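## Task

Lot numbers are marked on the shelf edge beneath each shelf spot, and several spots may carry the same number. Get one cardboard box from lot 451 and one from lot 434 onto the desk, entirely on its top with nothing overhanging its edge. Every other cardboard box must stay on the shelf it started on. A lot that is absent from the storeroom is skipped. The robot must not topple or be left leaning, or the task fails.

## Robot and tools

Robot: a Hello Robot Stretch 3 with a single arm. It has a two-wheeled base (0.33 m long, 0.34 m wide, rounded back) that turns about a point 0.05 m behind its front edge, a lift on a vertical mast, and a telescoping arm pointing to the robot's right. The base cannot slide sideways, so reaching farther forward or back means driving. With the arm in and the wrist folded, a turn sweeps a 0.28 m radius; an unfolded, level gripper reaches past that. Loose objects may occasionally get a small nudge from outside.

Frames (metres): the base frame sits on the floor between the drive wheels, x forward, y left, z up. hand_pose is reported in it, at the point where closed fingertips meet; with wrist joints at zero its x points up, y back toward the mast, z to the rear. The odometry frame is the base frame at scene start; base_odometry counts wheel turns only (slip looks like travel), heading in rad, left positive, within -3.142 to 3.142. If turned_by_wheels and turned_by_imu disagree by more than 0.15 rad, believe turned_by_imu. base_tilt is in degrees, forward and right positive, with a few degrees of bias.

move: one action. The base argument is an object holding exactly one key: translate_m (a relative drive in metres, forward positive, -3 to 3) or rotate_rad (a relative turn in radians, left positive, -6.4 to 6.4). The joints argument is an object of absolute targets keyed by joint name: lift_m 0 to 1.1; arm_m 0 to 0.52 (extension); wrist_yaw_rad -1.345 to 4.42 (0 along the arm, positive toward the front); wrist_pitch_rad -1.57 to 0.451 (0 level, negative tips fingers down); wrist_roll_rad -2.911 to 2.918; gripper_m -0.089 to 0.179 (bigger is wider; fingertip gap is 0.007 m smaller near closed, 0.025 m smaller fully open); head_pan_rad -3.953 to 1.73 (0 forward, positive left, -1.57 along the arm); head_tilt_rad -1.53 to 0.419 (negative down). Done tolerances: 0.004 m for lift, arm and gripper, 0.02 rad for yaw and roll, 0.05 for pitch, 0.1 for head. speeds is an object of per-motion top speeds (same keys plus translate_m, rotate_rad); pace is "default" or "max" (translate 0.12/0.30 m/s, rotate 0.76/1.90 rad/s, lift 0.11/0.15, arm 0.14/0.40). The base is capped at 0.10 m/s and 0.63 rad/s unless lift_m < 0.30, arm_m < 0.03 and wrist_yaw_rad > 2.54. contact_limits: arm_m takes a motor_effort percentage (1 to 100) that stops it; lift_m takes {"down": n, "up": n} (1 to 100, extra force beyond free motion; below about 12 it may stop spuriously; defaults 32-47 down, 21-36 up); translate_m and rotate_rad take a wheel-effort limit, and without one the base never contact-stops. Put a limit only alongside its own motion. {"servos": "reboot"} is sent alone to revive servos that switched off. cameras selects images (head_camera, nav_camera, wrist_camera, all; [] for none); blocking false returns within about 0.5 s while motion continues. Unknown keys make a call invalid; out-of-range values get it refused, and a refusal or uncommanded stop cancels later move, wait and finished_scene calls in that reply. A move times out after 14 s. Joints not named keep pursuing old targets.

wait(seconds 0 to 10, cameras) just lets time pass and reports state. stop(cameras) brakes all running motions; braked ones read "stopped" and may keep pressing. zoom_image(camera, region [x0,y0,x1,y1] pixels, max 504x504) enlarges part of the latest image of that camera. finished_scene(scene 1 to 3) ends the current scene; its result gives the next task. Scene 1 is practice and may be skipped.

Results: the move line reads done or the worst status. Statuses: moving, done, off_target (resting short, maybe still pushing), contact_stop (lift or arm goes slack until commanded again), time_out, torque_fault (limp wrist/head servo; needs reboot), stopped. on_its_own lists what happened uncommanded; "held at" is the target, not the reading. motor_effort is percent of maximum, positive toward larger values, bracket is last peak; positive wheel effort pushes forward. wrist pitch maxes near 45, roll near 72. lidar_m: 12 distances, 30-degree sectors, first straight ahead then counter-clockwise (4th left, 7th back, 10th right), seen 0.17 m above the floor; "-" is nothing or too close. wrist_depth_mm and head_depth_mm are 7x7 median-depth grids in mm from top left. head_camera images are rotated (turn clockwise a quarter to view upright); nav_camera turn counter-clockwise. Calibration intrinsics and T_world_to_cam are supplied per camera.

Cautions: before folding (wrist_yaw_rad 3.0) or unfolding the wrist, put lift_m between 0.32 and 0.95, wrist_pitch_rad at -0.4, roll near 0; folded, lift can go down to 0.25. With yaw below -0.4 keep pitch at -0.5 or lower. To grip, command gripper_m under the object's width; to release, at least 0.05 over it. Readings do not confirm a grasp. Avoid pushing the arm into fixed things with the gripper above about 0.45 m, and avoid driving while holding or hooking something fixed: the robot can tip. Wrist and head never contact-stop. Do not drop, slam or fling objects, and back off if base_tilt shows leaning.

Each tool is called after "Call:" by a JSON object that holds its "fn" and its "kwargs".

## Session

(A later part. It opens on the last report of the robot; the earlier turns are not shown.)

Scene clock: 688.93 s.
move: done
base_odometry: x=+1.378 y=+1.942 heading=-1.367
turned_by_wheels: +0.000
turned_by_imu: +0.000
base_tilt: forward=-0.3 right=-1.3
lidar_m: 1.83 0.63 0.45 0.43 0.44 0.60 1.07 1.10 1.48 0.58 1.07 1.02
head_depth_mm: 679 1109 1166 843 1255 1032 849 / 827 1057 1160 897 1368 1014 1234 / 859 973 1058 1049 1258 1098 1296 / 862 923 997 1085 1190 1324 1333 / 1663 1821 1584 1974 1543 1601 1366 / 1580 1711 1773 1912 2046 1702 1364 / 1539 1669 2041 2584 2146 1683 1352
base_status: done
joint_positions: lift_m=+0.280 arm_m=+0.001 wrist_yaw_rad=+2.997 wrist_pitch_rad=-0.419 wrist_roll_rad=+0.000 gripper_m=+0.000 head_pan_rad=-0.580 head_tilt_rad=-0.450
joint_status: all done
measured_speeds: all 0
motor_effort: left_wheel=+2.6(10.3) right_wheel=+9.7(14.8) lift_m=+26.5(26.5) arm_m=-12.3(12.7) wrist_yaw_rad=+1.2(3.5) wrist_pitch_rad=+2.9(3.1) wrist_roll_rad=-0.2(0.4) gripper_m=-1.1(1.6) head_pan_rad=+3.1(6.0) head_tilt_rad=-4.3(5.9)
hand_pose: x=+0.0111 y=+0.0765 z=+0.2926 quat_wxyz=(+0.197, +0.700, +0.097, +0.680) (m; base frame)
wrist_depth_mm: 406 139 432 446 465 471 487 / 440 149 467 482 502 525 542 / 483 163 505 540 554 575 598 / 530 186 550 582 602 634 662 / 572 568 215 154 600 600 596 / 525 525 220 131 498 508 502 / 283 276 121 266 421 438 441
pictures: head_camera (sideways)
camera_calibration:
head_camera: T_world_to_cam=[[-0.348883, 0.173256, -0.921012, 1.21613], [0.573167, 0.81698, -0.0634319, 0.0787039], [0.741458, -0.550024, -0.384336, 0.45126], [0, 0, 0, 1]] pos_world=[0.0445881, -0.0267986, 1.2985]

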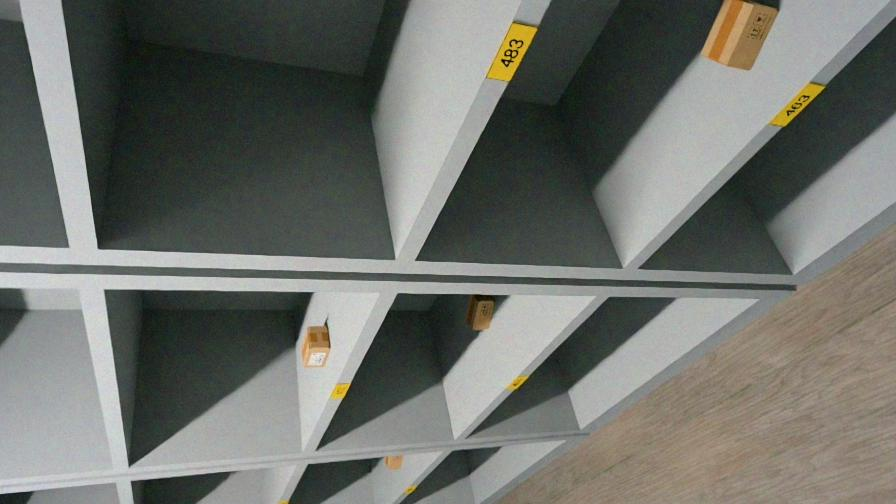

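Call:
{"fn": "zoom_image", "kwargs": {"camera": "head_camera", "region": [325, 376, 355, 406]}}

Call:
{"fn": "zoom_image", "kwargs": {"camera": "head_camera", "region": [502, 368, 532, 398]}}

Call:
{"fn": "zoom_image", "kwargs": {"camera": "head_camera", "region": [394, 474, 424, 504]}}

Call:
{"fn": "zoom_image", "kwargs": {"camera": "head_camera", "region": [776, 80, 826, 130]}}

Scaled by 16.800 from the camera's 896x504 image, which has a finer 1280x720 frame.

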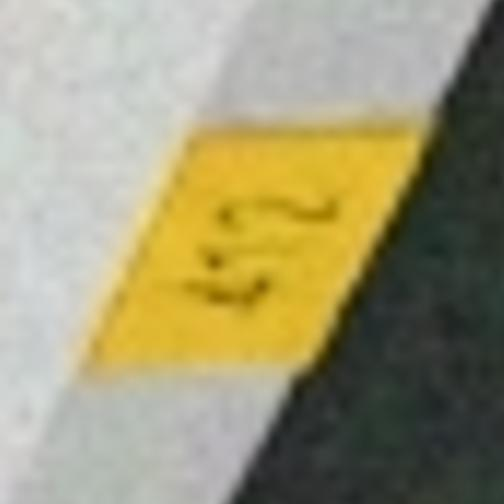

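Scaled by 16.800 from the camera's 896x504 image, which has a finer 1280x720 frame.

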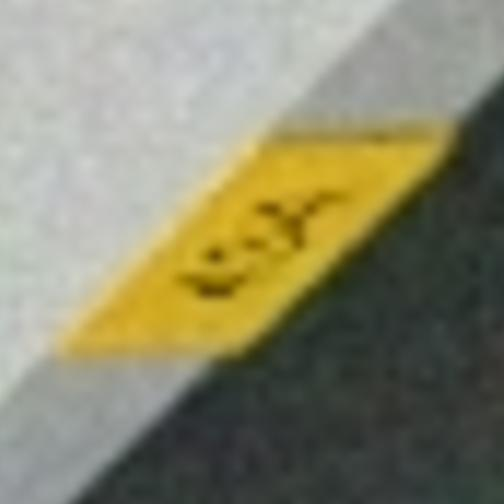

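Scaled by 16.800 from the camera's 896x504 image, which has a finer 1280x720 frame.

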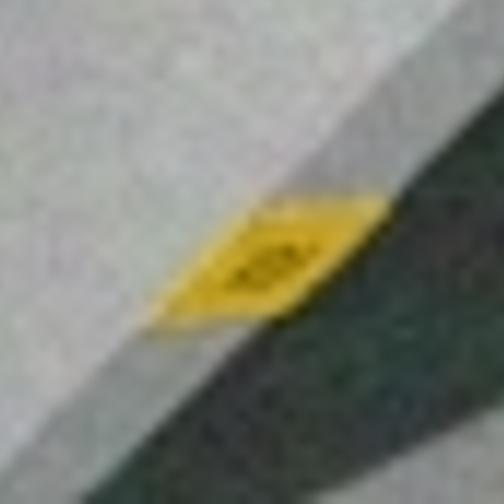

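Scaled by 10.080 from the camera's 896x504 image, which has a finer 1280x720 frame.

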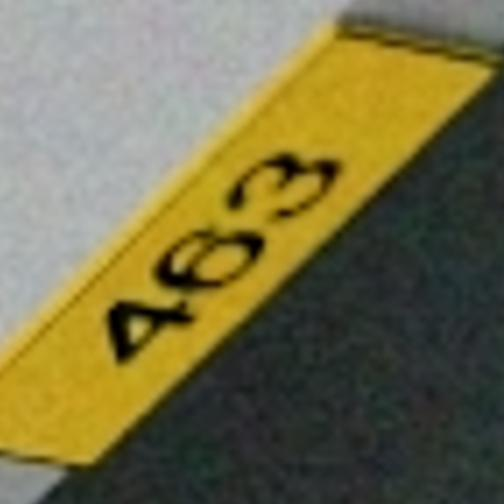

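Call:
{"fn": "move", "kwargs": {"base": {"translate_m": 0.7}, "joints": {"head_pan_rad": -0.5, "head_tilt_rad": -0.5}, "speeds": {"translate_m": 0.28}, "cameras": ["head_camera"]}}

Scene clock: 703.90 s.
move: done
base_odometry: x=+1.520 y=+1.257 heading=-1.367
turned_by_wheels: +0.000
turned_by_imu: +0.001
base_tilt: forward=-0.4 right=-1.2
lidar_m: 1.90 0.65 0.47 0.45 0.46 0.62 1.62 0.90 0.98 0.58 0.58 1.22
head_depth_mm: 858 1180 1196 794 1277 973 1166 / 886 1274 1309 901 1263 1006 1255 / 1051 1193 1237 1459 1253 1446 1265 / 1010 1117 1191 1348 1431 1546 1328 / 1283 1939 1451 1655 1841 1619 1318 / 1745 1905 2035 2284 2094 1610 1317 / 2410 2595 2853 2948 2066 1603 1312
base_status: done
joint_positions: lift_m=+0.280 arm_m=+0.001 wrist_yaw_rad=+2.997 wrist_pitch_rad=-0.419 wrist_roll_rad=+0.000 gripper_m=+0.000 head_pan_rad=-0.500 head_tilt_rad=-0.502
joint_status: all done
measured_speeds: all 0
motor_effort: left_wheel=+0.2(10.5) right_wheel=+10.8(15.6) lift_m=+27.6(27.6) arm_m=-10.5(11.9) wrist_yaw_rad=+1.1(4.0) wrist_pitch_rad=+3.0(3.1) wrist_roll_rad=-0.1(0.3) gripper_m=-0.8(1.6) head_pan_rad=-3.4(5.2) head_tilt_rad=+2.6(5.8)
hand_pose: x=+0.0111 y=+0.0765 z=+0.2926 quat_wxyz=(+0.197, +0.700, +0.097, +0.680) (m; base frame)
wrist_depth_mm: 421 139 446 462 480 497 508 / 462 149 489 501 530 542 559 / 501 163 513 546 581 601 623 / 545 185 565 595 619 651 663 / 576 580 216 154 600 598 595 / 520 517 220 131 493 509 502 / 283 277 121 267 422 442 442
pictures: head_camera (sideways)
camera_calibration:
head_camera: T_world_to_cam=[[-0.403136, 0.167299, -0.899718, 1.18868], [0.502761, 0.861979, -0.0649896, 0.081157], [0.764665, -0.478543, -0.431606, 0.512633], [0, 0, 0, 1]] pos_world=[0.0464054, -0.023505, 1.29601]

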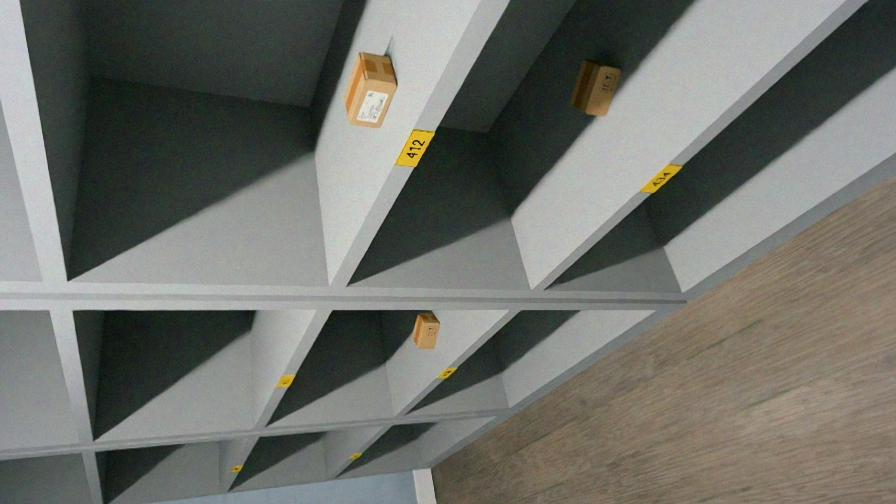

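Call:
{"fn": "zoom_image", "kwargs": {"camera": "head_camera", "region": [636, 154, 686, 204]}}

Call:
{"fn": "zoom_image", "kwargs": {"camera": "head_camera", "region": [560, 40, 660, 140]}}

Scaled by 10.080 from the camera's 896x504 image, which has a finer 1280x720 frame.

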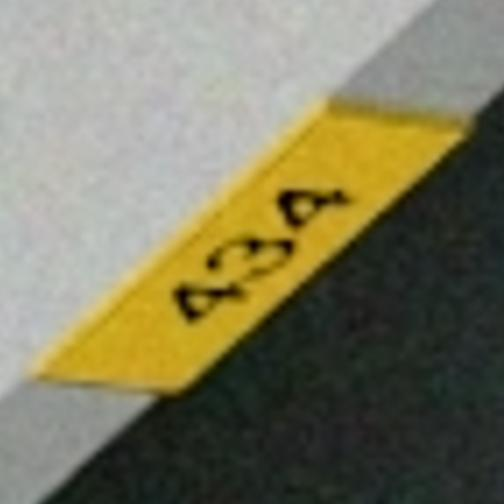

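Scaled by 5.040 from the camera's 896x504 image, which has a finer 1280x720 frame.

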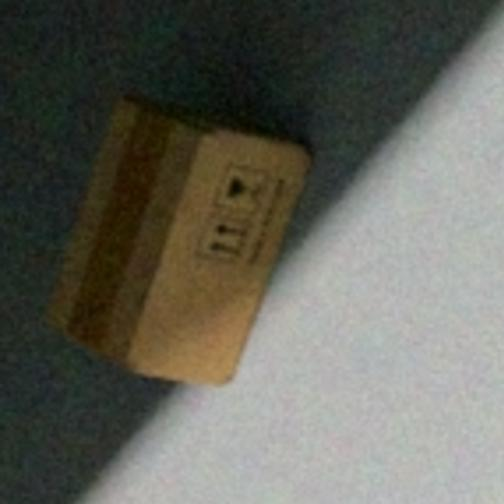

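Call:
{"fn": "move", "kwargs": {"base": {"translate_m": 0.52}, "joints": {"head_pan_rad": -1.4, "head_tilt_rad": -0.65}, "speeds": {"translate_m": 0.28}, "cameras": []}}

Call:
{"fn": "move", "kwargs": {"joints": {"lift_m": 0.56, "wrist_pitch_rad": -0.4}, "pace": "max", "cameras": []}}

Call:
{"fn": "move", "kwargs": {"joints": {"wrist_yaw_rad": 0.66, "gripper_m": 0.179}, "pace": "max", "cameras": ["wrist_camera", "head_camera"]}}

Scene clock: 761.23 s.
move: done
base_odometry: x=+1.625 y=+0.748 heading=-1.367
turned_by_wheels: +0.000
turned_by_imu: +0.000
base_tilt: forward=-0.4 right=-1.2
lidar_m: 1.94 0.67 0.48 0.46 0.47 0.64 1.66 1.35 0.62 1.01 0.80 0.78
head_depth_mm: 798 881 813 644 1017 877 1010 / 812 892 803 635 1062 903 1156 / 823 912 789 1153 1049 905 1152 / 833 920 778 1176 1024 922 1147 / 848 937 681 1187 1007 1249 1152 / 862 955 761 1204 1028 1244 1156 / 872 971 747 1176 1021 1267 1167
base_status: done
joint_positions: lift_m=+0.280 arm_m=+0.001 wrist_yaw_rad=+2.997 wrist_pitch_rad=-0.419 wrist_roll_rad=+0.000 gripper_m=+0.000 head_pan_rad=-1.400 head_tilt_rad=-0.650
joint_status: all done
measured_speeds: all 0
motor_effort: left_wheel=+5.0(10.6) right_wheel=+5.0(13.0) lift_m=+28.3(29.2) arm_m=-9.8(10.5) wrist_yaw_rad=+1.4(3.7) wrist_pitch_rad=+3.0(3.1) wrist_roll_rad=-0.1(0.4) gripper_m=-0.9(1.6) head_pan_rad=+3.0(4.8) head_tilt_rad=-6.0(8.2)
hand_pose: x=+0.0111 y=+0.0765 z=+0.2926 quat_wxyz=(+0.197, +0.700, +0.097, +0.680) (m; base frame)
wrist_depth_mm: 428 139 455 473 487 506 526 / 478 149 498 519 539 554 578 / 511 163 537 566 590 618 641 / 555 185 586 615 634 659 678 / 584 589 215 154 594 592 586 / 519 514 220 130 488 504 500 / 285 278 121 266 420 440 436
pictures: none
No camera images: "cameras" was empty.

Scene clock: 763.90 s.
move: done
base_odometry: x=+1.625 y=+0.748 heading=-1.367
turned_by_wheels: +0.000
turned_by_imu: +0.000
base_tilt: forward=-0.3 right=-1.2
lidar_m: 1.95 0.67 0.48 0.46 0.47 0.64 1.66 1.34 0.62 1.00 0.80 0.78
head_depth_mm: 798 880 812 644 1011 880 1005 / 808 894 800 637 1054 907 1155 / 820 908 789 1158 1049 903 1142 / 835 917 778 1169 1024 922 1143 / 845 940 679 1198 1009 1256 1158 / 854 949 761 1202 1026 1239 1161 / 874 969 748 1174 1023 1267 1179
base_status: not commanded
joint_positions: lift_m=+0.560 arm_m=+0.001 wrist_yaw_rad=+2.997 wrist_pitch_rad=-0.418 wrist_roll_rad=+0.000 gripper_m=+0.000 head_pan_rad=-1.400 head_tilt_rad=-0.650
joint_status: all done
measured_speeds: all 0
motor_effort: left_wheel=+5.3(5.8) right_wheel=+5.1(5.6) lift_m=+28.7(34.2) arm_m=-9.3(9.9) wrist_yaw_rad=+2.0(3.2) wrist_pitch_rad=+2.9(4.9) wrist_roll_rad=-0.2(0.3) gripper_m=-0.6(1.7) head_pan_rad=+3.5(4.0) head_tilt_rad=-5.1(6.2)
hand_pose: x=+0.0111 y=+0.0765 z=+0.5726 quat_wxyz=(+0.197, +0.700, +0.097, +0.680) (m; base frame)
wrist_depth_mm: 428 139 456 476 484 504 525 / 472 149 495 518 529 555 573 / 518 163 531 568 600 615 637 / 563 185 585 626 650 682 726 / 622 634 214 154 725 778 818 / 700 721 218 131 802 846 853 / 745 768 121 728 719 752 747
pictures: none
No camera images: "cameras" was empty.

Scene clock: 766.23 s.
move: done
base_odometry: x=+1.625 y=+0.748 heading=-1.367
turned_by_wheels: +0.000
turned_by_imu: +0.000
base_tilt: forward=-0.4 right=-1.3
lidar_m: 1.95 0.67 0.48 0.46 0.47 0.64 1.66 1.34 0.62 1.01 0.80 0.79
head_depth_mm: 800 878 813 644 1011 882 1008 / 811 896 800 636 1058 901 1158 / 825 906 790 1160 1051 901 1147 / 830 922 774 1184 1027 919 1140 / 843 936 681 1194 1005 1251 1162 / 857 954 759 1206 1030 1246 1161 / 871 970 746 1178 1026 1263 1172
base_status: not commanded
joint_positions: lift_m=+0.560 arm_m=+0.001 wrist_yaw_rad=+0.663 wrist_pitch_rad=-0.418 wrist_roll_rad=+0.000 gripper_m=+0.179 head_pan_rad=-1.400 head_tilt_rad=-0.650
joint_status: all done
measured_speeds: all 0
motor_effort: left_wheel=+5.3(5.7) right_wheel=+4.7(5.8) lift_m=+23.8(27.9) arm_m=-8.3(9.5) wrist_yaw_rad=-3.3(9.7) wrist_pitch_rad=+2.8(3.1) wrist_roll_rad=-0.3(0.3) gripper_m=+0.6(84.4) head_pan_rad=+2.9(3.9) head_tilt_rad=-5.0(6.0)
hand_pose: x=+0.1166 y=-0.3224 z=+0.5726 quat_wxyz=(+0.702, +0.364, -0.606, +0.086) (m; base frame)
wrist_depth_mm: - 640 589 693 755 654 595 / - - 575 490 478 467 468 / - - 704 471 391 349 346 / - - 765 - 990 831 297 / - - 924 - - 864 736 / 119 828 826 797 763 737 121 / 119 739 758 743 672 644 108
pictures: head_camera (sideways), wrist_camera
camera_calibration:
head_camera: T_world_to_cam=[[-0.141158, 0.546062, -0.825767, 1.09064], [0.986102, 0.151376, -0.0684643, 0.0827194], [0.0876158, -0.823955, -0.559841, 0.683614], [0, 0, 0, 1]] pos_world=[0.0124876, -0.0448121, 1.28899]
wrist_camera: T_world_to_cam=[[-0.764616, -0.643983, -0.0254641, -0.0972276], [-0.358345, 0.457647, -0.813725, 0.687831], [0.535678, -0.613062, -0.580693, 0.23853], [0, 0, 0, 1]] pos_world=[0.044364, -0.231164, 0.695742]

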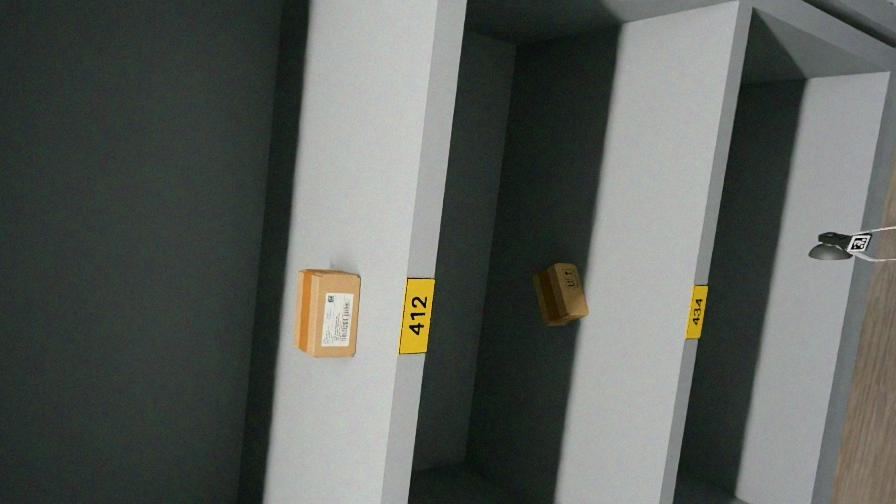

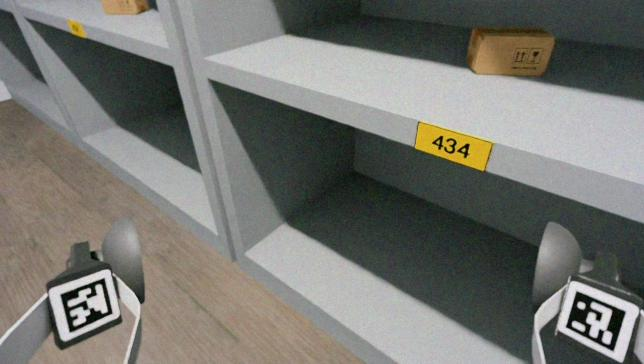

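Call:
{"fn": "zoom_image", "kwargs": {"camera": "wrist_camera", "region": [460, 15, 565, 90]}}

Scaled by 4.800.

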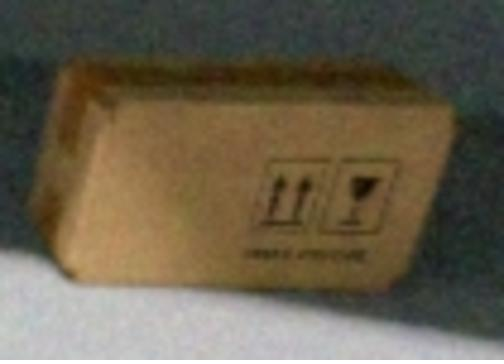

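Call:
{"fn": "move", "kwargs": {"joints": {"wrist_yaw_rad": 0.56, "wrist_pitch_rad": -0.3, "arm_m": 0.32, "lift_m": 0.54}, "contact_limits": {"arm_m": 45}, "cameras": ["wrist_camera"]}}

Scene clock: 794.20 s.
move: done
base_odometry: x=+1.625 y=+0.748 heading=-1.367
turned_by_wheels: +0.000
turned_by_imu: +0.000
base_tilt: forward=-0.2 right=-1.1
lidar_m: 1.94 0.67 0.48 0.46 0.47 0.64 1.66 1.34 0.62 1.00 0.80 0.78
head_depth_mm: 800 878 811 643 1012 883 983 / 809 895 799 636 1054 632 533 / 819 907 787 1153 1049 676 1152 / 832 926 777 1178 1022 895 1144 / 842 938 678 1197 1000 1241 1161 / 859 954 757 1209 1033 1245 1159 / 871 970 749 1177 1024 1263 1165
base_status: not commanded
joint_positions: lift_m=+0.540 arm_m=+0.320 wrist_yaw_rad=+0.563 wrist_pitch_rad=-0.321 wrist_roll_rad=+0.000 gripper_m=+0.179 head_pan_rad=-1.400 head_tilt_rad=-0.650
joint_status: all done
measured_speeds: all 0
motor_effort: left_wheel=+5.3(5.7) right_wheel=+5.3(5.7) lift_m=+29.1(33.8) arm_m=+13.3(15.6) wrist_yaw_rad=-2.8(6.7) wrist_pitch_rad=+3.4(5.7) wrist_roll_rad=-0.1(0.3) gripper_m=+0.4(1.2) head_pan_rad=+3.8(3.9) head_tilt_rad=-5.0(5.8)
contact_limits: arm_m 45 (drawing in: default 31, maximum 55; extending or still: default 40, maximum 69)
hand_pose: x=+0.1043 y=-0.6642 z=+0.5751 quat_wxyz=(+0.702, +0.303, -0.639, +0.085) (m; base frame)
wrist_depth_mm: 431 518 595 508 437 380 339 / 447 534 602 525 464 398 356 / 426 418 416 276 408 402 365 / 311 309 310 267 288 300 298 / 245 234 243 241 241 239 238 / 119 142 201 201 199 191 121 / 118 167 172 171 170 165 108
pictures: wrist_camera
camera_calibration:
wrist_camera: T_world_to_cam=[[-0.823901, -0.566316, -0.0217601, -0.271109], [-0.267034, 0.421787, -0.86648, 0.838827], [0.499879, -0.708083, -0.498737, -0.0694808], [0, 0, 0, 1]] pos_world=[0.0353606, -0.556538, 0.686275]

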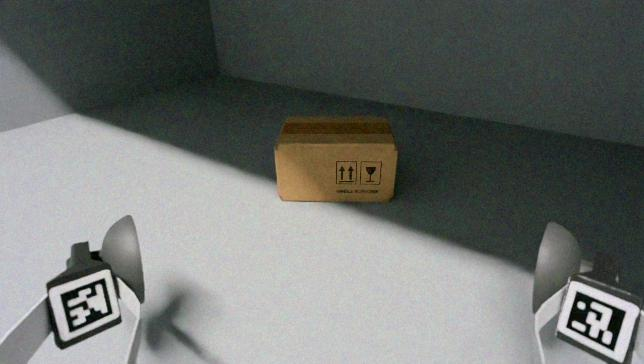

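Call:
{"fn": "move", "kwargs": {"base": {"translate_m": 0.0725}, "joints": {"arm_m": 0.435, "lift_m": 0.53}, "speeds": {"translate_m": 0.05, "arm_m": 0.079, "lift_m": 0.03}, "contact_limits": {"arm_m": 40, "lift_m": {"down": 15}}, "cameras": ["wrist_camera"]}}

Scene clock: 806.93 s.
move: done
base_odometry: x=+1.640 y=+0.677 heading=-1.367
turned_by_wheels: +0.000
turned_by_imu: +0.000
base_tilt: forward=-0.4 right=-1.2
lidar_m: 1.95 0.67 0.48 0.46 0.48 0.64 1.67 1.41 0.66 1.00 0.73 0.78
head_depth_mm: 799 882 812 642 1063 886 1085 / 810 893 801 637 1061 658 532 / 817 905 790 1157 846 874 1147 / 830 920 667 1181 1005 919 1142 / 842 940 769 1189 1037 1250 1161 / 854 952 759 1199 1030 1241 1163 / 859 938 747 1031 1016 1157 1165
base_status: done
joint_positions: lift_m=+0.530 arm_m=+0.435 wrist_yaw_rad=+0.563 wrist_pitch_rad=-0.321 wrist_roll_rad=+0.000 gripper_m=+0.179 head_pan_rad=-1.400 head_tilt_rad=-0.650
joint_status: all done
measured_speeds: all 0
motor_effort: left_wheel=+2.9(9.4) right_wheel=+8.2(9.9) lift_m=+23.7(26.1) arm_m=+13.1(15.8) wrist_yaw_rad=-2.5(4.5) wrist_pitch_rad=+3.3(3.5) wrist_roll_rad=+0.3(0.3) gripper_m=+0.5(1.1) head_pan_rad=+3.4(3.8) head_tilt_rad=-4.7(5.3)
contact_limits: arm_m 40 (drawing in: default 31, maximum 55; extending or still: default 40, maximum 69); lift_m down 15 (down: maximum 72; up: maximum 65)
hand_pose: x=+0.1043 y=-0.7793 z=+0.5651 quat_wxyz=(+0.702, +0.302, -0.639, +0.085) (m; base frame)
wrist_depth_mm: 377 450 447 375 323 280 252 / 387 470 484 402 342 299 263 / 383 393 388 387 355 314 278 / 291 289 288 285 283 281 278 / 230 227 209 145 150 224 222 / 118 145 135 131 130 179 121 / 118 157 151 146 146 154 108
pictures: wrist_camera
camera_calibration:
wrist_camera: T_world_to_cam=[[-0.823933, -0.566269, -0.0217588, -0.336428], [-0.266995, 0.421778, -0.866497, 0.878674], [0.499848, -0.708126, -0.498708, -0.155945], [0, 0, 0, 1]] pos_world=[0.0353552, -0.671543, 0.676277]

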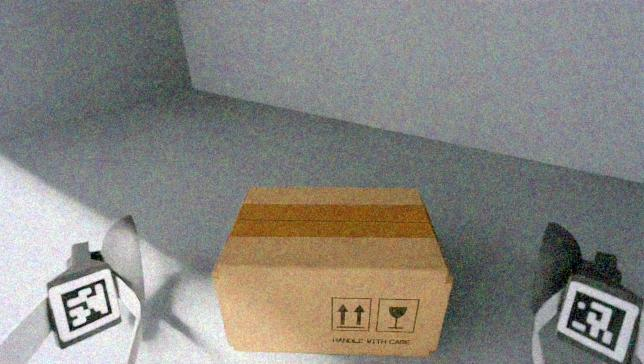

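Call:
{"fn": "move", "kwargs": {"joints": {"gripper_m": 0.072}, "cameras": ["wrist_camera"]}}

Call:
{"fn": "move", "kwargs": {"joints": {"lift_m": 0.56}, "speeds": {"lift_m": 0.05}, "cameras": ["wrist_camera"]}}

Scene clock: 816.70 s.
move: done
base_odometry: x=+1.640 y=+0.677 heading=-1.367
turned_by_wheels: +0.000
turned_by_imu: +0.000
base_tilt: forward=-0.3 right=-1.2
lidar_m: 1.95 0.67 0.48 0.46 0.47 0.64 1.67 1.41 0.66 1.01 0.73 0.78
head_depth_mm: 800 877 808 642 1072 885 1085 / 808 890 802 638 1057 661 534 / 822 910 790 1157 842 874 1147 / 832 920 667 1181 999 920 1141 / 845 936 767 1191 1037 1243 1157 / 859 952 759 1207 1031 1241 1154 / 860 937 746 1030 1017 1158 1167
base_status: not commanded
joint_positions: lift_m=+0.530 arm_m=+0.435 wrist_yaw_rad=+0.563 wrist_pitch_rad=-0.320 wrist_roll_rad=+0.000 gripper_m=+0.072 head_pan_rad=-1.400 head_tilt_rad=-0.650
joint_status: all done
measured_speeds: all 0
motor_effort: left_wheel=+2.7(3.2) right_wheel=+7.6(8.9) lift_m=+26.0(26.4) arm_m=+8.8(11.0) wrist_yaw_rad=-2.8(4.5) wrist_pitch_rad=+3.3(3.5) wrist_roll_rad=+0.0(0.3) gripper_m=-9.0(84.1) head_pan_rad=+3.5(3.7) head_tilt_rad=-4.2(5.3)
contact_limits: arm_m 40 (drawing in: default 31, maximum 55; extending or still: default 40, maximum 69); lift_m down 15 (down: maximum 72; up: maximum 65)
hand_pose: x=+0.1043 y=-0.7793 z=+0.5652 quat_wxyz=(+0.702, +0.302, -0.639, +0.085) (m; base frame)
wrist_depth_mm: 376 454 445 371 323 281 254 / 387 471 490 402 339 300 261 / 382 393 392 386 356 315 277 / 292 290 287 287 282 281 279 / 229 229 152 145 146 223 220 / 189 125 135 136 133 127 184 / 166 151 151 151 150 121 158
pictures: wrist_camera
camera_calibration:
wrist_camera: T_world_to_cam=[[-0.823926, -0.566281, -0.021734, -0.336452], [-0.266705, 0.421317, -0.86681, 0.878622], [0.500015, -0.708391, -0.498164, -0.156458], [0, 0, 0, 1]] pos_world=[0.0353527, -0.671539, 0.676345]

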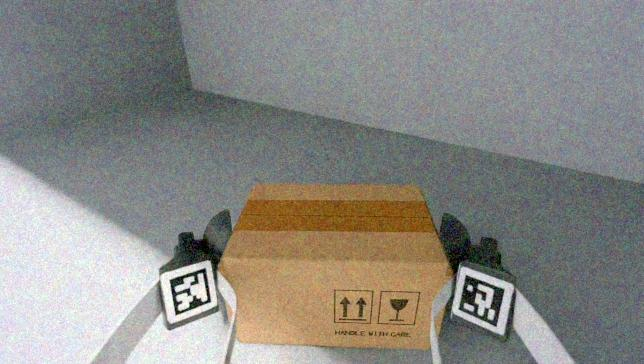

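Scene clock: 817.83 s.
move: done
base_odometry: x=+1.640 y=+0.677 heading=-1.367
turned_by_wheels: +0.000
turned_by_imu: +0.000
base_tilt: forward=-0.2 right=-1.2
lidar_m: 1.95 0.67 0.48 0.46 0.47 0.64 1.67 1.41 0.66 1.00 0.73 0.78
head_depth_mm: 798 879 808 642 1069 881 1065 / 811 891 800 635 739 620 516 / 819 911 790 1152 820 901 1152 / 832 920 663 1174 979 919 1140 / 847 930 770 1192 1032 1247 1158 / 859 953 760 1203 1028 1242 1163 / 861 935 749 1028 1020 1153 1163
base_status: not commanded
joint_positions: lift_m=+0.560 arm_m=+0.435 wrist_yaw_rad=+0.563 wrist_pitch_rad=-0.322 wrist_roll_rad=+0.000 gripper_m=+0.072 head_pan_rad=-1.400 head_tilt_rad=-0.650
joint_status: all done
measured_speeds: all 0
motor_effort: left_wheel=+2.6(3.1) right_wheel=+7.6(8.4) lift_m=+31.2(32.9) arm_m=+7.9(9.7) wrist_yaw_rad=-2.1(4.9) wrist_pitch_rad=+3.5(3.8) wrist_roll_rad=+0.1(0.3) gripper_m=-8.5(9.5) head_pan_rad=+2.4(3.7) head_tilt_rad=-4.1(4.9)
contact_limits: arm_m 40 (drawing in: default 31, maximum 55; extending or still: default 40, maximum 69)
hand_pose: x=+0.1042 y=-0.7791 z=+0.5948 quat_wxyz=(+0.702, +0.303, -0.639, +0.085) (m; base frame)
wrist_depth_mm: 376 445 444 370 323 282 253 / 389 466 488 405 342 298 263 / 400 448 474 425 365 314 277 / 353 350 348 343 343 322 293 / 278 277 152 147 146 269 268 / 230 125 134 137 134 127 223 / 202 125 153 150 149 120 191
pictures: wrist_camera
camera_calibration:
wrist_camera: T_world_to_cam=[[-0.823948, -0.566246, -0.0218055, -0.33573], [-0.267549, 0.422656, -0.865898, 0.904747], [0.499528, -0.707621, -0.499745, -0.139972], [0, 0, 0, 1]] pos_world=[0.0353599, -0.67155, 0.706148]

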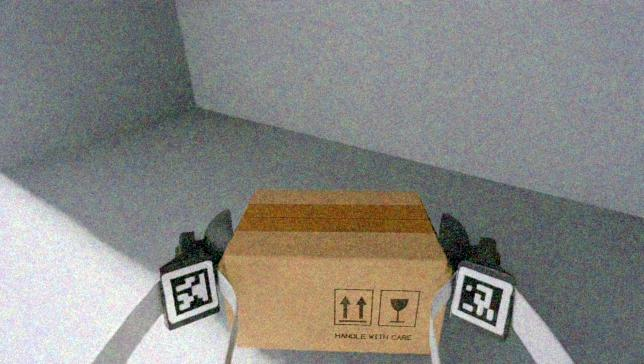

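Call:
{"fn": "move", "kwargs": {"joints": {"arm_m": 0.01, "lift_m": 0.66}, "contact_limits": {"arm_m": 40}, "cameras": []}}

Call:
{"fn": "move", "kwargs": {"base": {"translate_m": -0.83}, "joints": {"lift_m": 0.8}, "cameras": ["wrist_camera"]}}

Call:
{"fn": "move", "kwargs": {"base": {"translate_m": -0.83}, "cameras": []}}

Scene clock: 858.87 s.
move: done
base_odometry: x=+1.640 y=+0.677 heading=-1.367
turned_by_wheels: +0.000
turned_by_imu: +0.000
base_tilt: forward=-0.3 right=-1.1
lidar_m: 1.95 0.67 0.48 0.46 0.47 0.64 1.66 1.41 0.65 1.00 0.73 0.78
head_depth_mm: 797 878 811 642 1068 886 1106 / 805 895 799 638 1059 905 1153 / 820 908 791 1151 1048 900 1144 / 829 920 664 1181 1043 892 567 / 842 933 765 1194 1035 889 582 / 858 950 759 1202 1031 1242 1155 / 861 938 753 1030 1023 1161 1162
base_status: not commanded
joint_positions: lift_m=+0.660 arm_m=+0.010 wrist_yaw_rad=+0.563 wrist_pitch_rad=-0.323 wrist_roll_rad=+0.000 gripper_m=+0.072 head_pan_rad=-1.400 head_tilt_rad=-0.650
joint_status: all done
measured_speeds: all 0
motor_effort: left_wheel=+2.8(3.2) right_wheel=+8.1(8.7) lift_m=+24.5(35.8) arm_m=-13.2(14.4) wrist_yaw_rad=-3.0(4.6) wrist_pitch_rad=+3.8(3.9) wrist_roll_rad=-0.3(0.3) gripper_m=-9.0(9.5) head_pan_rad=+3.2(4.0) head_tilt_rad=-3.9(4.7)
contact_limits: arm_m 40 (drawing in: default 31, maximum 55; extending or still: default 40, maximum 69)
hand_pose: x=+0.1041 y=-0.3541 z=+0.6945 quat_wxyz=(+0.702, +0.303, -0.638, +0.084) (m; base frame)
wrist_depth_mm: - 500 569 746 737 646 571 / - 569 586 783 792 680 602 / - 582 618 764 744 701 634 / - - 591 554 549 540 541 / - - 150 147 146 434 433 / - 125 135 137 134 127 356 / 942 891 151 150 147 120 322
pictures: none
No camera images: "cameras" was empty.

Scene clock: 868.30 s.
move: done
base_odometry: x=+1.472 y=+1.490 heading=-1.368
turned_by_wheels: +0.000
turned_by_imu: +0.000
base_tilt: forward=-0.4 right=-1.2
lidar_m: 1.87 0.64 0.46 0.44 0.46 0.62 1.53 1.57 0.74 1.02 0.68 1.42
head_depth_mm: 813 898 811 640 1063 916 1208 / 825 909 713 1152 1060 908 1187 / 835 924 785 1175 1054 924 1177 / 845 939 778 1202 1039 506 335 / 861 951 766 1201 1036 505 1146 / 859 935 758 1061 1024 908 1173 / 707 740 707 804 876 999 1146
base_status: done
joint_positions: lift_m=+0.800 arm_m=+0.010 wrist_yaw_rad=+0.563 wrist_pitch_rad=-0.323 wrist_roll_rad=+0.000 gripper_m=+0.072 head_pan_rad=-1.400 head_tilt_rad=-0.650
joint_status: all done
measured_speeds: all 0
motor_effort: left_wheel=-8.2(12.1) right_wheel=-2.9(12.4) lift_m=+24.6(34.1) arm_m=-5.7(13.2) wrist_yaw_rad=-2.4(4.7) wrist_pitch_rad=+3.9(4.0) wrist_roll_rad=-0.1(0.4) gripper_m=-8.8(9.5) head_pan_rad=+2.6(3.9) head_tilt_rad=-4.3(4.8)
contact_limits: arm_m 40 (drawing in: default 31, maximum 55; extending or still: default 40, maximum 69)
hand_pose: x=+0.1041 y=-0.3540 z=+0.8345 quat_wxyz=(+0.702, +0.303, -0.638, +0.084) (m; base frame)
wrist_depth_mm: - - 460 508 751 653 587 / - - 499 - 782 702 622 / - - 523 - 864 744 660 / - 911 595 182 837 767 696 / - - 150 146 146 659 659 / - 125 135 137 133 127 523 / - - 151 148 147 120 451
pictures: wrist_camera
camera_calibration:
wrist_camera: T_world_to_cam=[[-0.824103, -0.566018, -0.0218606, -0.0897567], [-0.268094, 0.423751, -0.865194, 0.93243], [0.498979, -0.707148, -0.50096, 0.28191], [0, 0, 0, 1]] pos_world=[0.0353429, -0.24657, 0.945997]

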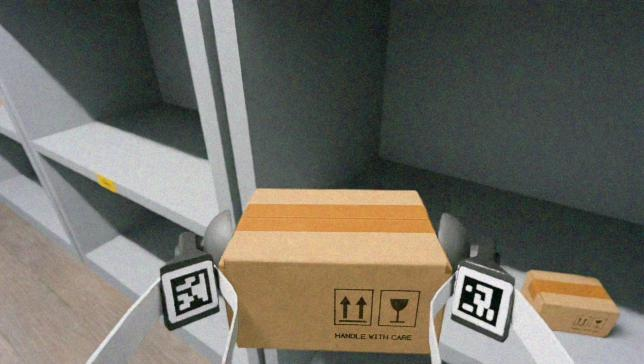

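Scene clock: 877.70 s.
move: done
base_odometry: x=+1.304 y=+2.302 heading=-1.367
turned_by_wheels: +0.000
turned_by_imu: -0.001
base_tilt: forward=-0.4 right=-1.2
lidar_m: 1.79 0.62 0.44 0.42 0.44 0.59 0.70 0.72 0.98 2.51 0.67 1.34
head_depth_mm: 2754 3006 3045 2417 1827 1485 1289 / 2777 3077 3257 2381 1815 1451 1255 / 2824 3210 3328 2362 1786 1450 1257 / 2844 3198 3396 2338 1791 505 335 / 2968 3105 3171 2212 1702 507 1153 / 785 834 894 960 1039 1007 1174 / 611 642 671 742 885 1274 1183
base_status: done
joint_positions: lift_m=+0.800 arm_m=+0.010 wrist_yaw_rad=+0.563 wrist_pitch_rad=-0.323 wrist_roll_rad=+0.000 gripper_m=+0.072 head_pan_rad=-1.400 head_tilt_rad=-0.650
joint_status: not commanded
measured_speeds: all 0
motor_effort: left_wheel=-3.2(13.6) right_wheel=-7.7(11.8) lift_m=+27.2(28.2) arm_m=+0.9(7.1) wrist_yaw_rad=-3.3(4.7) wrist_pitch_rad=+3.9(4.0) wrist_roll_rad=+0.2(0.4) gripper_m=-8.7(9.6) head_pan_rad=+2.4(3.6) head_tilt_rad=-2.5(4.3)
contact_limits: arm_m 40 (drawing in: default 31, maximum 55; extending or still: default 40, maximum 69)
hand_pose: x=+0.1041 y=-0.3540 z=+0.8345 quat_wxyz=(+0.702, +0.303, -0.638, +0.084) (m; base frame)
wrist_depth_mm: - - - 454 - - - / - - - 476 - - - / - - - - - - - / - 913 842 181 - - - / - - 151 147 146 - - / - 125 134 137 133 127 - / - - 151 149 147 120 -
pictures: none
No camera images: "cameras" was empty.

Call:
{"fn": "move", "kwargs": {"base": {"rotate_rad": -1.59}, "cameras": []}}

Call:
{"fn": "move", "kwargs": {"base": {"translate_m": 1.27}, "joints": {"head_pan_rad": 0.0, "head_tilt_rad": -0.4}, "cameras": ["nav_camera"]}}

Call:
{"fn": "move", "kwargs": {"base": {"rotate_rad": 1.085}, "cameras": ["nav_camera"]}}

Scene clock: 899.13 s.
move: done
base_odometry: x=+1.304 y=+2.302 heading=-2.957
turned_by_wheels: -1.590
turned_by_imu: -1.565
base_tilt: forward=-0.3 right=-1.2
lidar_m: 2.45 0.67 1.34 1.85 0.62 0.44 0.42 0.44 0.58 0.70 0.72 0.97
head_depth_mm: 545 601 668 760 875 1027 1170 / 552 610 683 774 890 1050 1201 / 560 618 691 790 907 1076 1202 / 566 628 704 804 933 505 335 / 574 638 717 820 952 505 1156 / 584 649 730 836 982 1091 1205 / 591 659 740 854 1001 1207 1197
base_status: done
joint_positions: lift_m=+0.800 arm_m=+0.010 wrist_yaw_rad=+0.563 wrist_pitch_rad=-0.323 wrist_roll_rad=+0.000 gripper_m=+0.072 head_pan_rad=-1.400 head_tilt_rad=-0.650
joint_status: not commanded
measured_speeds: all 0
motor_effort: left_wheel=+7.5(12.4) right_wheel=-10.4(13.4) lift_m=+30.2(30.3) arm_m=-2.8(4.2) wrist_yaw_rad=-2.9(4.3) wrist_pitch_rad=+3.8(4.0) wrist_roll_rad=+0.0(0.3) gripper_m=-8.8(9.5) head_pan_rad=+2.5(3.4) head_tilt_rad=-2.2(3.5)
contact_limits: arm_m 40 (drawing in: default 31, maximum 55; extending or still: default 40, maximum 69)
hand_pose: x=+0.1040 y=-0.3541 z=+0.8345 quat_wxyz=(+0.702, +0.303, -0.638, +0.084) (m; base frame)
wrist_depth_mm: - - - 492 439 387 343 / - - - - 464 411 357 / - - - - 481 430 380 / - - - 181 181 457 400 / - - 150 147 146 470 423 / - 125 135 137 134 127 450 / - - 151 149 144 117 471
pictures: none
No camera images: "cameras" was empty.

Scene clock: 912.97 s.
move: done
base_odometry: x=+0.056 y=+2.069 heading=-2.957
turned_by_wheels: +0.000
turned_by_imu: +0.000
base_tilt: forward=-0.2 right=-1.2
lidar_m: 2.08 1.79 2.10 0.97 0.44 0.49 1.69 0.97 0.70 0.67 0.68 0.92
head_depth_mm: 1740 1728 1696 1665 1659 1628 1439 / 1805 1926 2049 2166 2281 1819 1441 / 1798 1912 2053 2175 2329 1823 1434 / 1800 1895 2025 2175 2306 1799 1435 / 1778 1877 2018 2185 2297 1802 1415 / 1763 1875 2001 2179 2298 1793 1420 / 1761 1870 2002 2150 2264 1783 1406
base_status: done
joint_positions: lift_m=+0.800 arm_m=+0.010 wrist_yaw_rad=+0.563 wrist_pitch_rad=-0.323 wrist_roll_rad=+0.000 gripper_m=+0.072 head_pan_rad=+0.000 head_tilt_rad=-0.400
joint_status: all done
measured_speeds: all 0
motor_effort: left_wheel=+6.3(11.8) right_wheel=+2.9(11.6) lift_m=+31.0(32.3) arm_m=-8.4(13.3) wrist_yaw_rad=-2.8(4.7) wrist_pitch_rad=+3.8(4.0) wrist_roll_rad=-0.1(0.3) gripper_m=-8.8(9.7) head_pan_rad=-2.5(5.7) head_tilt_rad=-3.7(7.9)
contact_limits: arm_m 40 (drawing in: default 31, maximum 55; extending or still: default 40, maximum 69)
hand_pose: x=+0.1040 y=-0.3541 z=+0.8345 quat_wxyz=(+0.702, +0.303, -0.638, +0.084) (m; base frame)
wrist_depth_mm: - - - 466 403 355 316 / - - - 483 429 376 329 / - - - - 463 396 347 / - - - 182 471 419 369 / - - 150 146 146 439 391 / - 125 134 137 134 127 413 / - - 151 149 144 118 439
pictures: nav_camera (sideways)
camera_calibration:
nav_camera: T_world_to_cam=[[0.365019, 0.017037, 0.930844, -1.17061], [0.0156324, -0.999804, 0.0121691, 0.0342378], [0.930869, 0.0101094, -0.365213, 0.422877], [0, 0, 0, 1]] pos_world=[0.0331179, 0.0498998, 1.24368]

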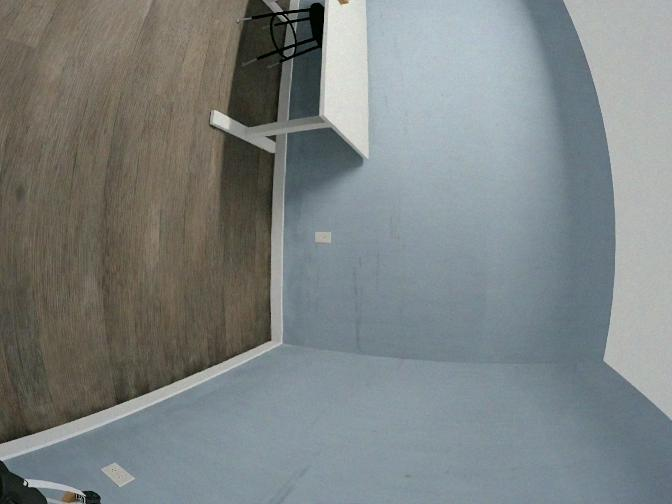

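Scene clock: 915.80 s.
move: done
base_odometry: x=+0.056 y=+2.069 heading=-1.872
turned_by_wheels: +1.085
turned_by_imu: +1.068
base_tilt: forward=-0.4 right=-1.3
lidar_m: 2.58 0.85 0.42 0.51 1.70 0.94 0.69 0.67 0.69 0.95 2.07 1.78
head_depth_mm: 2381 2426 2512 2098 2415 1844 1456 / 2658 2765 2811 2218 2518 1828 1448 / 3085 3131 3225 3098 2515 1813 1443 / 3589 3801 3999 3828 2450 1819 1424 / 3941 3964 - 3855 2466 1803 1415 / 3665 3920 - 3829 2440 1777 1418 / 3507 3645 3737 3591 2386 1780 1411
base_status: done
joint_positions: lift_m=+0.800 arm_m=+0.010 wrist_yaw_rad=+0.562 wrist_pitch_rad=-0.323 wrist_roll_rad=+0.000 gripper_m=+0.072 head_pan_rad=+0.000 head_tilt_rad=-0.400
joint_status: not commanded
measured_speeds: all 0
motor_effort: left_wheel=-9.0(12.8) right_wheel=+8.4(12.9) lift_m=+31.2(31.7) arm_m=-12.1(12.5) wrist_yaw_rad=-3.7(4.2) wrist_pitch_rad=+3.9(4.0) wrist_roll_rad=-0.1(0.3) gripper_m=-9.3(9.5) head_pan_rad=-3.0(3.7) head_tilt_rad=-3.7(4.7)
contact_limits: arm_m 40 (drawing in: default 31, maximum 55; extending or still: default 40, maximum 69)
hand_pose: x=+0.1040 y=-0.3541 z=+0.8345 quat_wxyz=(+0.702, +0.303, -0.638, +0.084) (m; base frame)
wrist_depth_mm: - - - - - - - / - - - - - - - / - - - - - - - / - - - - - - - / - - 151 146 146 - - / - 125 135 137 134 127 - / - - 151 150 148 120 -
pictures: nav_camera (sideways)
camera_calibration:
nav_camera: T_world_to_cam=[[0.36503, 0.017035, 0.93084, -1.17061], [0.0156269, -0.999804, 0.0121689, 0.0342381], [0.930865, 0.0101041, -0.365224, 0.422891], [0, 0, 0, 1]] pos_world=[0.0331175, 0.0498997, 1.24368]

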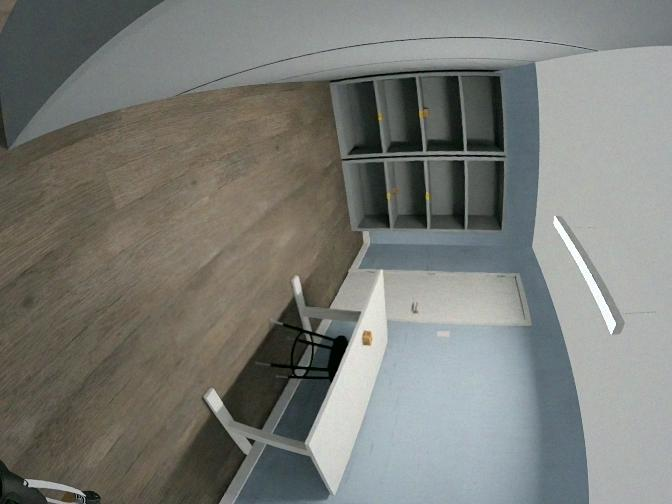

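Call:
{"fn": "move", "kwargs": {"base": {"translate_m": 1.18}, "joints": {"wrist_yaw_rad": 0.0, "lift_m": 0.81, "head_pan_rad": -1.57, "head_tilt_rad": -0.65}, "cameras": []}}

Call:
{"fn": "move", "kwargs": {"base": {"rotate_rad": 0.514}, "cameras": ["head_camera", "wrist_camera"]}}

Scene clock: 939.77 s.
move: done
base_odometry: x=-0.294 y=+0.943 heading=-1.873
turned_by_wheels: +0.000
turned_by_imu: +0.000
base_tilt: forward=-0.3 right=-1.3
lidar_m: 2.07 2.62 1.15 0.84 0.81 0.84 1.74 1.68 1.75 1.55 1.00 0.99
head_depth_mm: 1742 1949 2109 2203 1818 1463 1325 / 1631 1847 2107 2293 1801 1459 - / 1527 1717 1958 2174 1800 525 379 / 1440 1601 1785 2054 1789 341 342 / 1361 1507 1688 1019 1793 1363 1205 / 1298 1423 1526 1007 1580 1431 1210 / 1229 1336 1413 1001 1635 1424 1197
base_status: done
joint_positions: lift_m=+0.810 arm_m=+0.010 wrist_yaw_rad=+0.003 wrist_pitch_rad=-0.323 wrist_roll_rad=+0.000 gripper_m=+0.072 head_pan_rad=-1.570 head_tilt_rad=-0.650
joint_status: all done
measured_speeds: all 0
motor_effort: left_wheel=-0.4(10.4) right_wheel=+10.5(13.8) lift_m=+29.1(34.1) arm_m=+2.7(12.8) wrist_yaw_rad=-3.0(6.9) wrist_pitch_rad=+3.9(4.0) wrist_roll_rad=+0.0(0.4) gripper_m=-8.7(9.8) head_pan_rad=+3.7(4.6) head_tilt_rad=+3.2(8.8)
contact_limits: arm_m 40 (drawing in: default 31, maximum 55; extending or still: default 40, maximum 69)
hand_pose: x=-0.0208 y=-0.3903 z=+0.8444 quat_wxyz=(+0.698, +0.115, -0.697, -0.113) (m; base frame)
wrist_depth_mm: - - - - - - - / - - - - - - - / - - - - - - - / - - 965 - - - - / - - 151 146 147 - - / - 124 135 136 134 127 - / - - 151 150 147 120 -
pictures: none
No camera images: "cameras" was empty.

Scene clock: 941.70 s.
move: done
base_odometry: x=-0.294 y=+0.943 heading=-1.359
turned_by_wheels: +0.514
turned_by_imu: +0.505
base_tilt: forward=-0.3 right=-1.1
lidar_m: 2.61 1.16 0.84 0.81 0.83 1.75 1.68 1.74 1.55 1.06 0.99 1.46
head_depth_mm: 1239 1380 1547 1679 1715 1468 1322 / 1240 1393 1504 1051 1690 1468 - / 1241 1375 1470 1035 1479 524 378 / 1247 1371 1465 1025 1721 341 342 / 1232 1374 1464 1020 1699 1362 1212 / 1236 1366 1437 1007 1648 1420 1207 / 1234 1356 1428 999 1685 1412 1192
base_status: done
joint_positions: lift_m=+0.810 arm_m=+0.010 wrist_yaw_rad=+0.003 wrist_pitch_rad=-0.323 wrist_roll_rad=+0.000 gripper_m=+0.072 head_pan_rad=-1.570 head_tilt_rad=-0.650
joint_status: not commanded
measured_speeds: all 0
motor_effort: left_wheel=-8.5(12.9) right_wheel=+8.7(12.5) lift_m=+28.5(29.7) arm_m=+4.1(4.9) wrist_yaw_rad=-2.9(3.9) wrist_pitch_rad=+3.9(4.0) wrist_roll_rad=-0.1(0.3) gripper_m=-9.1(9.4) head_pan_rad=+3.4(3.9) head_tilt_rad=+3.9(3.9)
contact_limits: arm_m 40 (drawing in: default 31, maximum 55; extending or still: default 40, maximum 69)
hand_pose: x=-0.0209 y=-0.3903 z=+0.8444 quat_wxyz=(+0.698, +0.115, -0.697, -0.113) (m; base frame)
wrist_depth_mm: - - - - - - - / - - - - - - - / 614 - - - - - - / - - 919 182 180 - - / - - 151 147 146 - - / - 124 134 137 134 127 - / - - 151 150 147 120 -
pictures: head_camera (sideways), wrist_camera
camera_calibration:
head_camera: T_world_to_cam=[[-0.0467814, 0.561912, -0.825873, 1.0902], [0.997499, -0.0175748, -0.0684608, 0.0826454], [-0.0529836, -0.82701, -0.559685, 0.684269], [0, 0, 0, 1]] pos_world=[0.00481756, -0.0452493, 1.289]
wrist_camera: T_world_to_cam=[[-0.998894, -0.0416147, -0.0218669, -0.0120141], [-0.00195725, 0.501565, -0.865118, 0.958759], [0.0469693, -0.864118, -0.501092, 0.253055], [0, 0, 0, 1]] pos_world=[-0.0220101, -0.262711, 0.955981]

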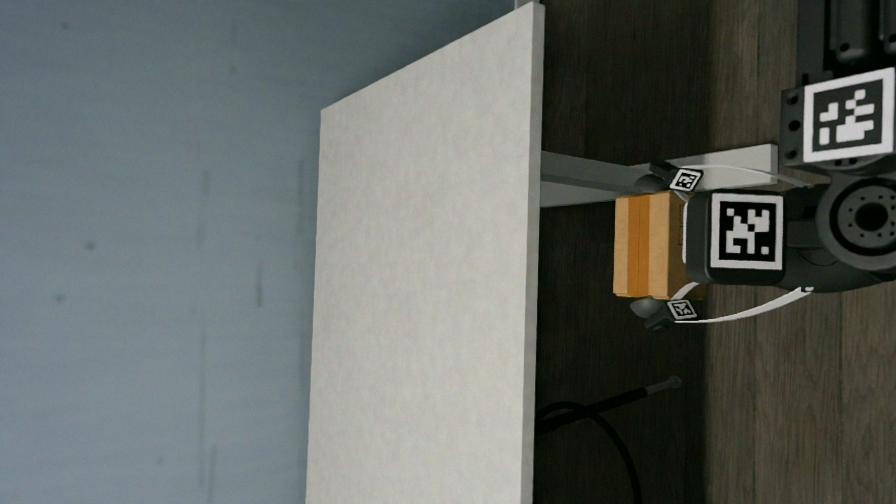

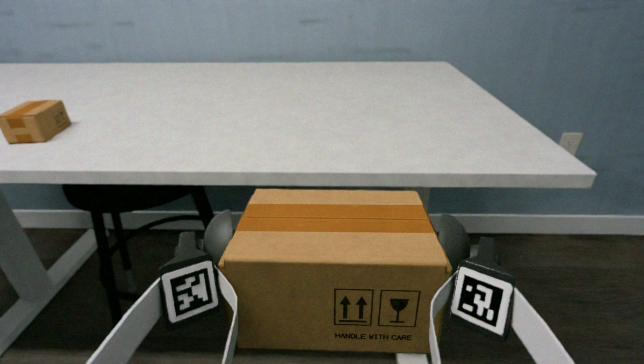

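Call:
{"fn": "move", "kwargs": {"joints": {"arm_m": 0.45}, "contact_limits": {"arm_m": 40}, "cameras": ["head_camera"]}}

Call:
{"fn": "move", "kwargs": {"joints": {"lift_m": 0.765}, "cameras": ["head_camera", "wrist_camera"]}}

Scene clock: 990.90 s.
move: done
base_odometry: x=-0.294 y=+0.943 heading=-1.359
turned_by_wheels: +0.000
turned_by_imu: +0.000
base_tilt: forward=-0.2 right=-1.3
lidar_m: 2.61 1.16 0.84 0.80 0.83 1.75 1.68 1.74 1.55 1.06 0.99 1.46
head_depth_mm: 1249 1381 1569 1682 1649 297 - / 1244 1383 1497 560 379 333 1202 / 1244 1373 1476 608 1470 1451 1214 / 1236 1374 1471 887 1720 1447 1211 / 1238 1370 1460 1015 1710 1442 1203 / 1232 1366 1434 1006 1654 1428 1209 / 1234 1377 1419 996 1680 1421 1203
base_status: not commanded
joint_positions: lift_m=+0.810 arm_m=+0.450 wrist_yaw_rad=+0.003 wrist_pitch_rad=-0.323 wrist_roll_rad=+0.000 gripper_m=+0.072 head_pan_rad=-1.570 head_tilt_rad=-0.650
joint_status: all done
measured_speeds: all 0
motor_effort: left_wheel=-8.6(9.5) right_wheel=+8.1(9.4) lift_m=+26.8(28.8) arm_m=+13.0(15.2) wrist_yaw_rad=-1.9(4.2) wrist_pitch_rad=+3.9(4.0) wrist_roll_rad=+0.1(0.3) gripper_m=-9.2(9.5) head_pan_rad=+2.6(3.8) head_tilt_rad=+2.4(3.4)
contact_limits: arm_m 40 (drawing in: default 31, maximum 55; extending or still: default 40, maximum 69)
hand_pose: x=-0.0209 y=-0.8303 z=+0.8444 quat_wxyz=(+0.698, +0.115, -0.697, -0.113) (m; base frame)
wrist_depth_mm: - - - - - - - / - - - - - - - / - - - - - - - / - - - 182 - - - / - - 149 146 146 - - / - 123 135 137 133 123 - / 275 251 150 149 148 120 262
pictures: head_camera (sideways)
camera_calibration:
head_camera: T_world_to_cam=[[-0.0467815, 0.561913, -0.825873, 1.0902], [0.997499, -0.0175746, -0.0684608, 0.0826454], [-0.0529834, -0.82701, -0.559685, 0.684269], [0, 0, 0, 1]] pos_world=[0.00481757, -0.0452493, 1.289]

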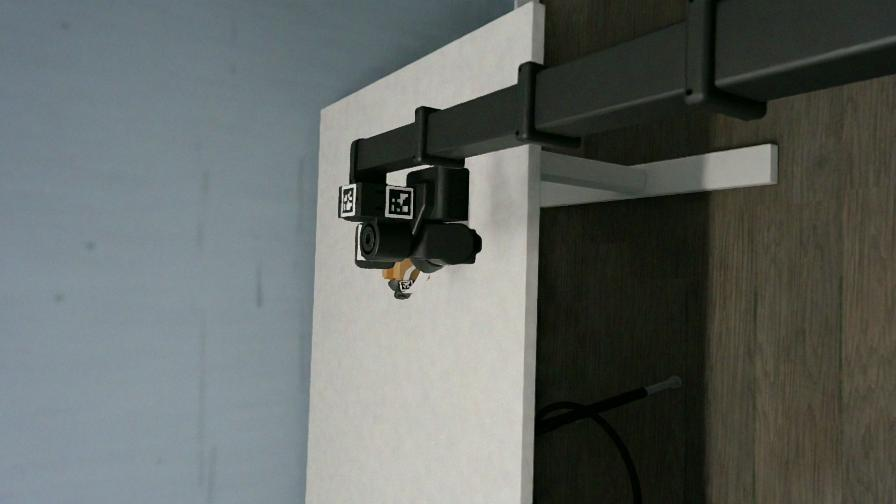

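Scene clock: 992.13 s.
move: done
base_odometry: x=-0.294 y=+0.943 heading=-1.359
turned_by_wheels: +0.000
turned_by_imu: +0.000
base_tilt: forward=-0.3 right=-1.2
lidar_m: 2.61 1.16 0.84 0.81 0.83 1.75 1.68 1.74 1.55 1.06 0.99 1.45
head_depth_mm: 1242 1383 1562 1676 1703 1434 298 / 1244 1384 1485 1047 420 361 319 / 1240 1383 1475 624 1438 1435 1227 / 1241 1366 1474 664 1725 1433 1212 / 1242 1381 1450 1015 1706 1428 1206 / 1239 1371 1434 1003 1644 1427 1201 / 1234 1366 1422 1001 1692 1418 1195
base_status: not commanded
joint_positions: lift_m=+0.765 arm_m=+0.450 wrist_yaw_rad=+0.003 wrist_pitch_rad=-0.323 wrist_roll_rad=+0.000 gripper_m=+0.072 head_pan_rad=-1.570 head_tilt_rad=-0.650
joint_status: all done
measured_speeds: all 0
motor_effort: left_wheel=-8.9(9.5) right_wheel=+8.3(9.1) lift_m=+24.2(27.3) arm_m=+12.6(13.9) wrist_yaw_rad=-3.0(4.1) wrist_pitch_rad=+3.9(4.0) wrist_roll_rad=+0.1(0.3) gripper_m=-9.1(9.3) head_pan_rad=+2.4(3.5) head_tilt_rad=+2.3(2.9)
contact_limits: arm_m 40 (drawing in: default 31, maximum 55; extending or still: default 40, maximum 69)
hand_pose: x=-0.0209 y=-0.8303 z=+0.7994 quat_wxyz=(+0.698, +0.115, -0.697, -0.113) (m; base frame)
wrist_depth_mm: - - - - - - - / - - - - - - - / - - - - - - - / - - - 182 - - - / - - 150 146 146 155 275 / 253 125 135 136 134 127 247 / 222 202 151 150 147 120 210
pictures: head_camera (sideways), wrist_camera
camera_calibration:
head_camera: T_world_to_cam=[[-0.0467816, 0.561913, -0.825873, 1.0902], [0.997499, -0.0175745, -0.0684608, 0.0826454], [-0.0529833, -0.82701, -0.559685, 0.684269], [0, 0, 0, 1]] pos_world=[0.00481757, -0.0452493, 1.289]
wrist_camera: T_world_to_cam=[[-0.998894, -0.0416148, -0.0218667, -0.0313088], [-0.00195742, 0.501565, -0.865118, 1.14052], [0.0469693, -0.864118, -0.501092, -0.149707], [0, 0, 0, 1]] pos_world=[-0.0220101, -0.702712, 0.910981]

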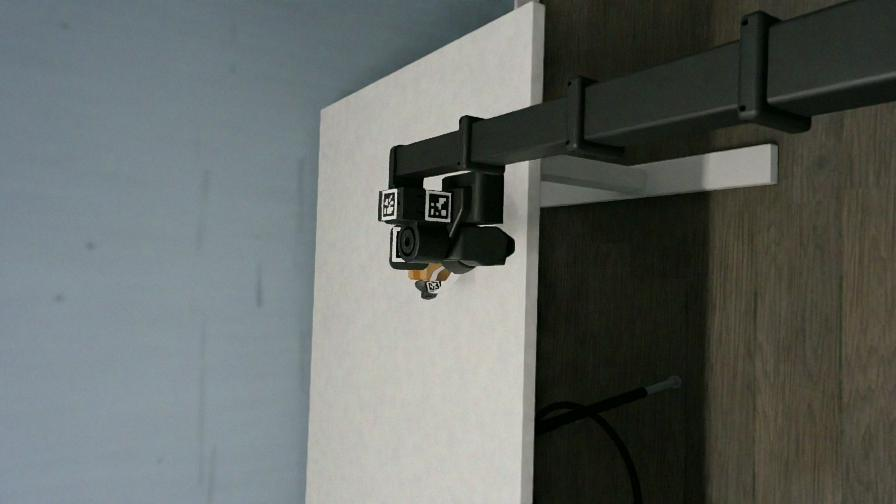

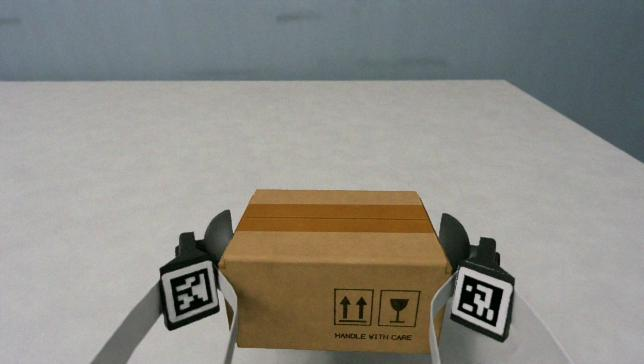

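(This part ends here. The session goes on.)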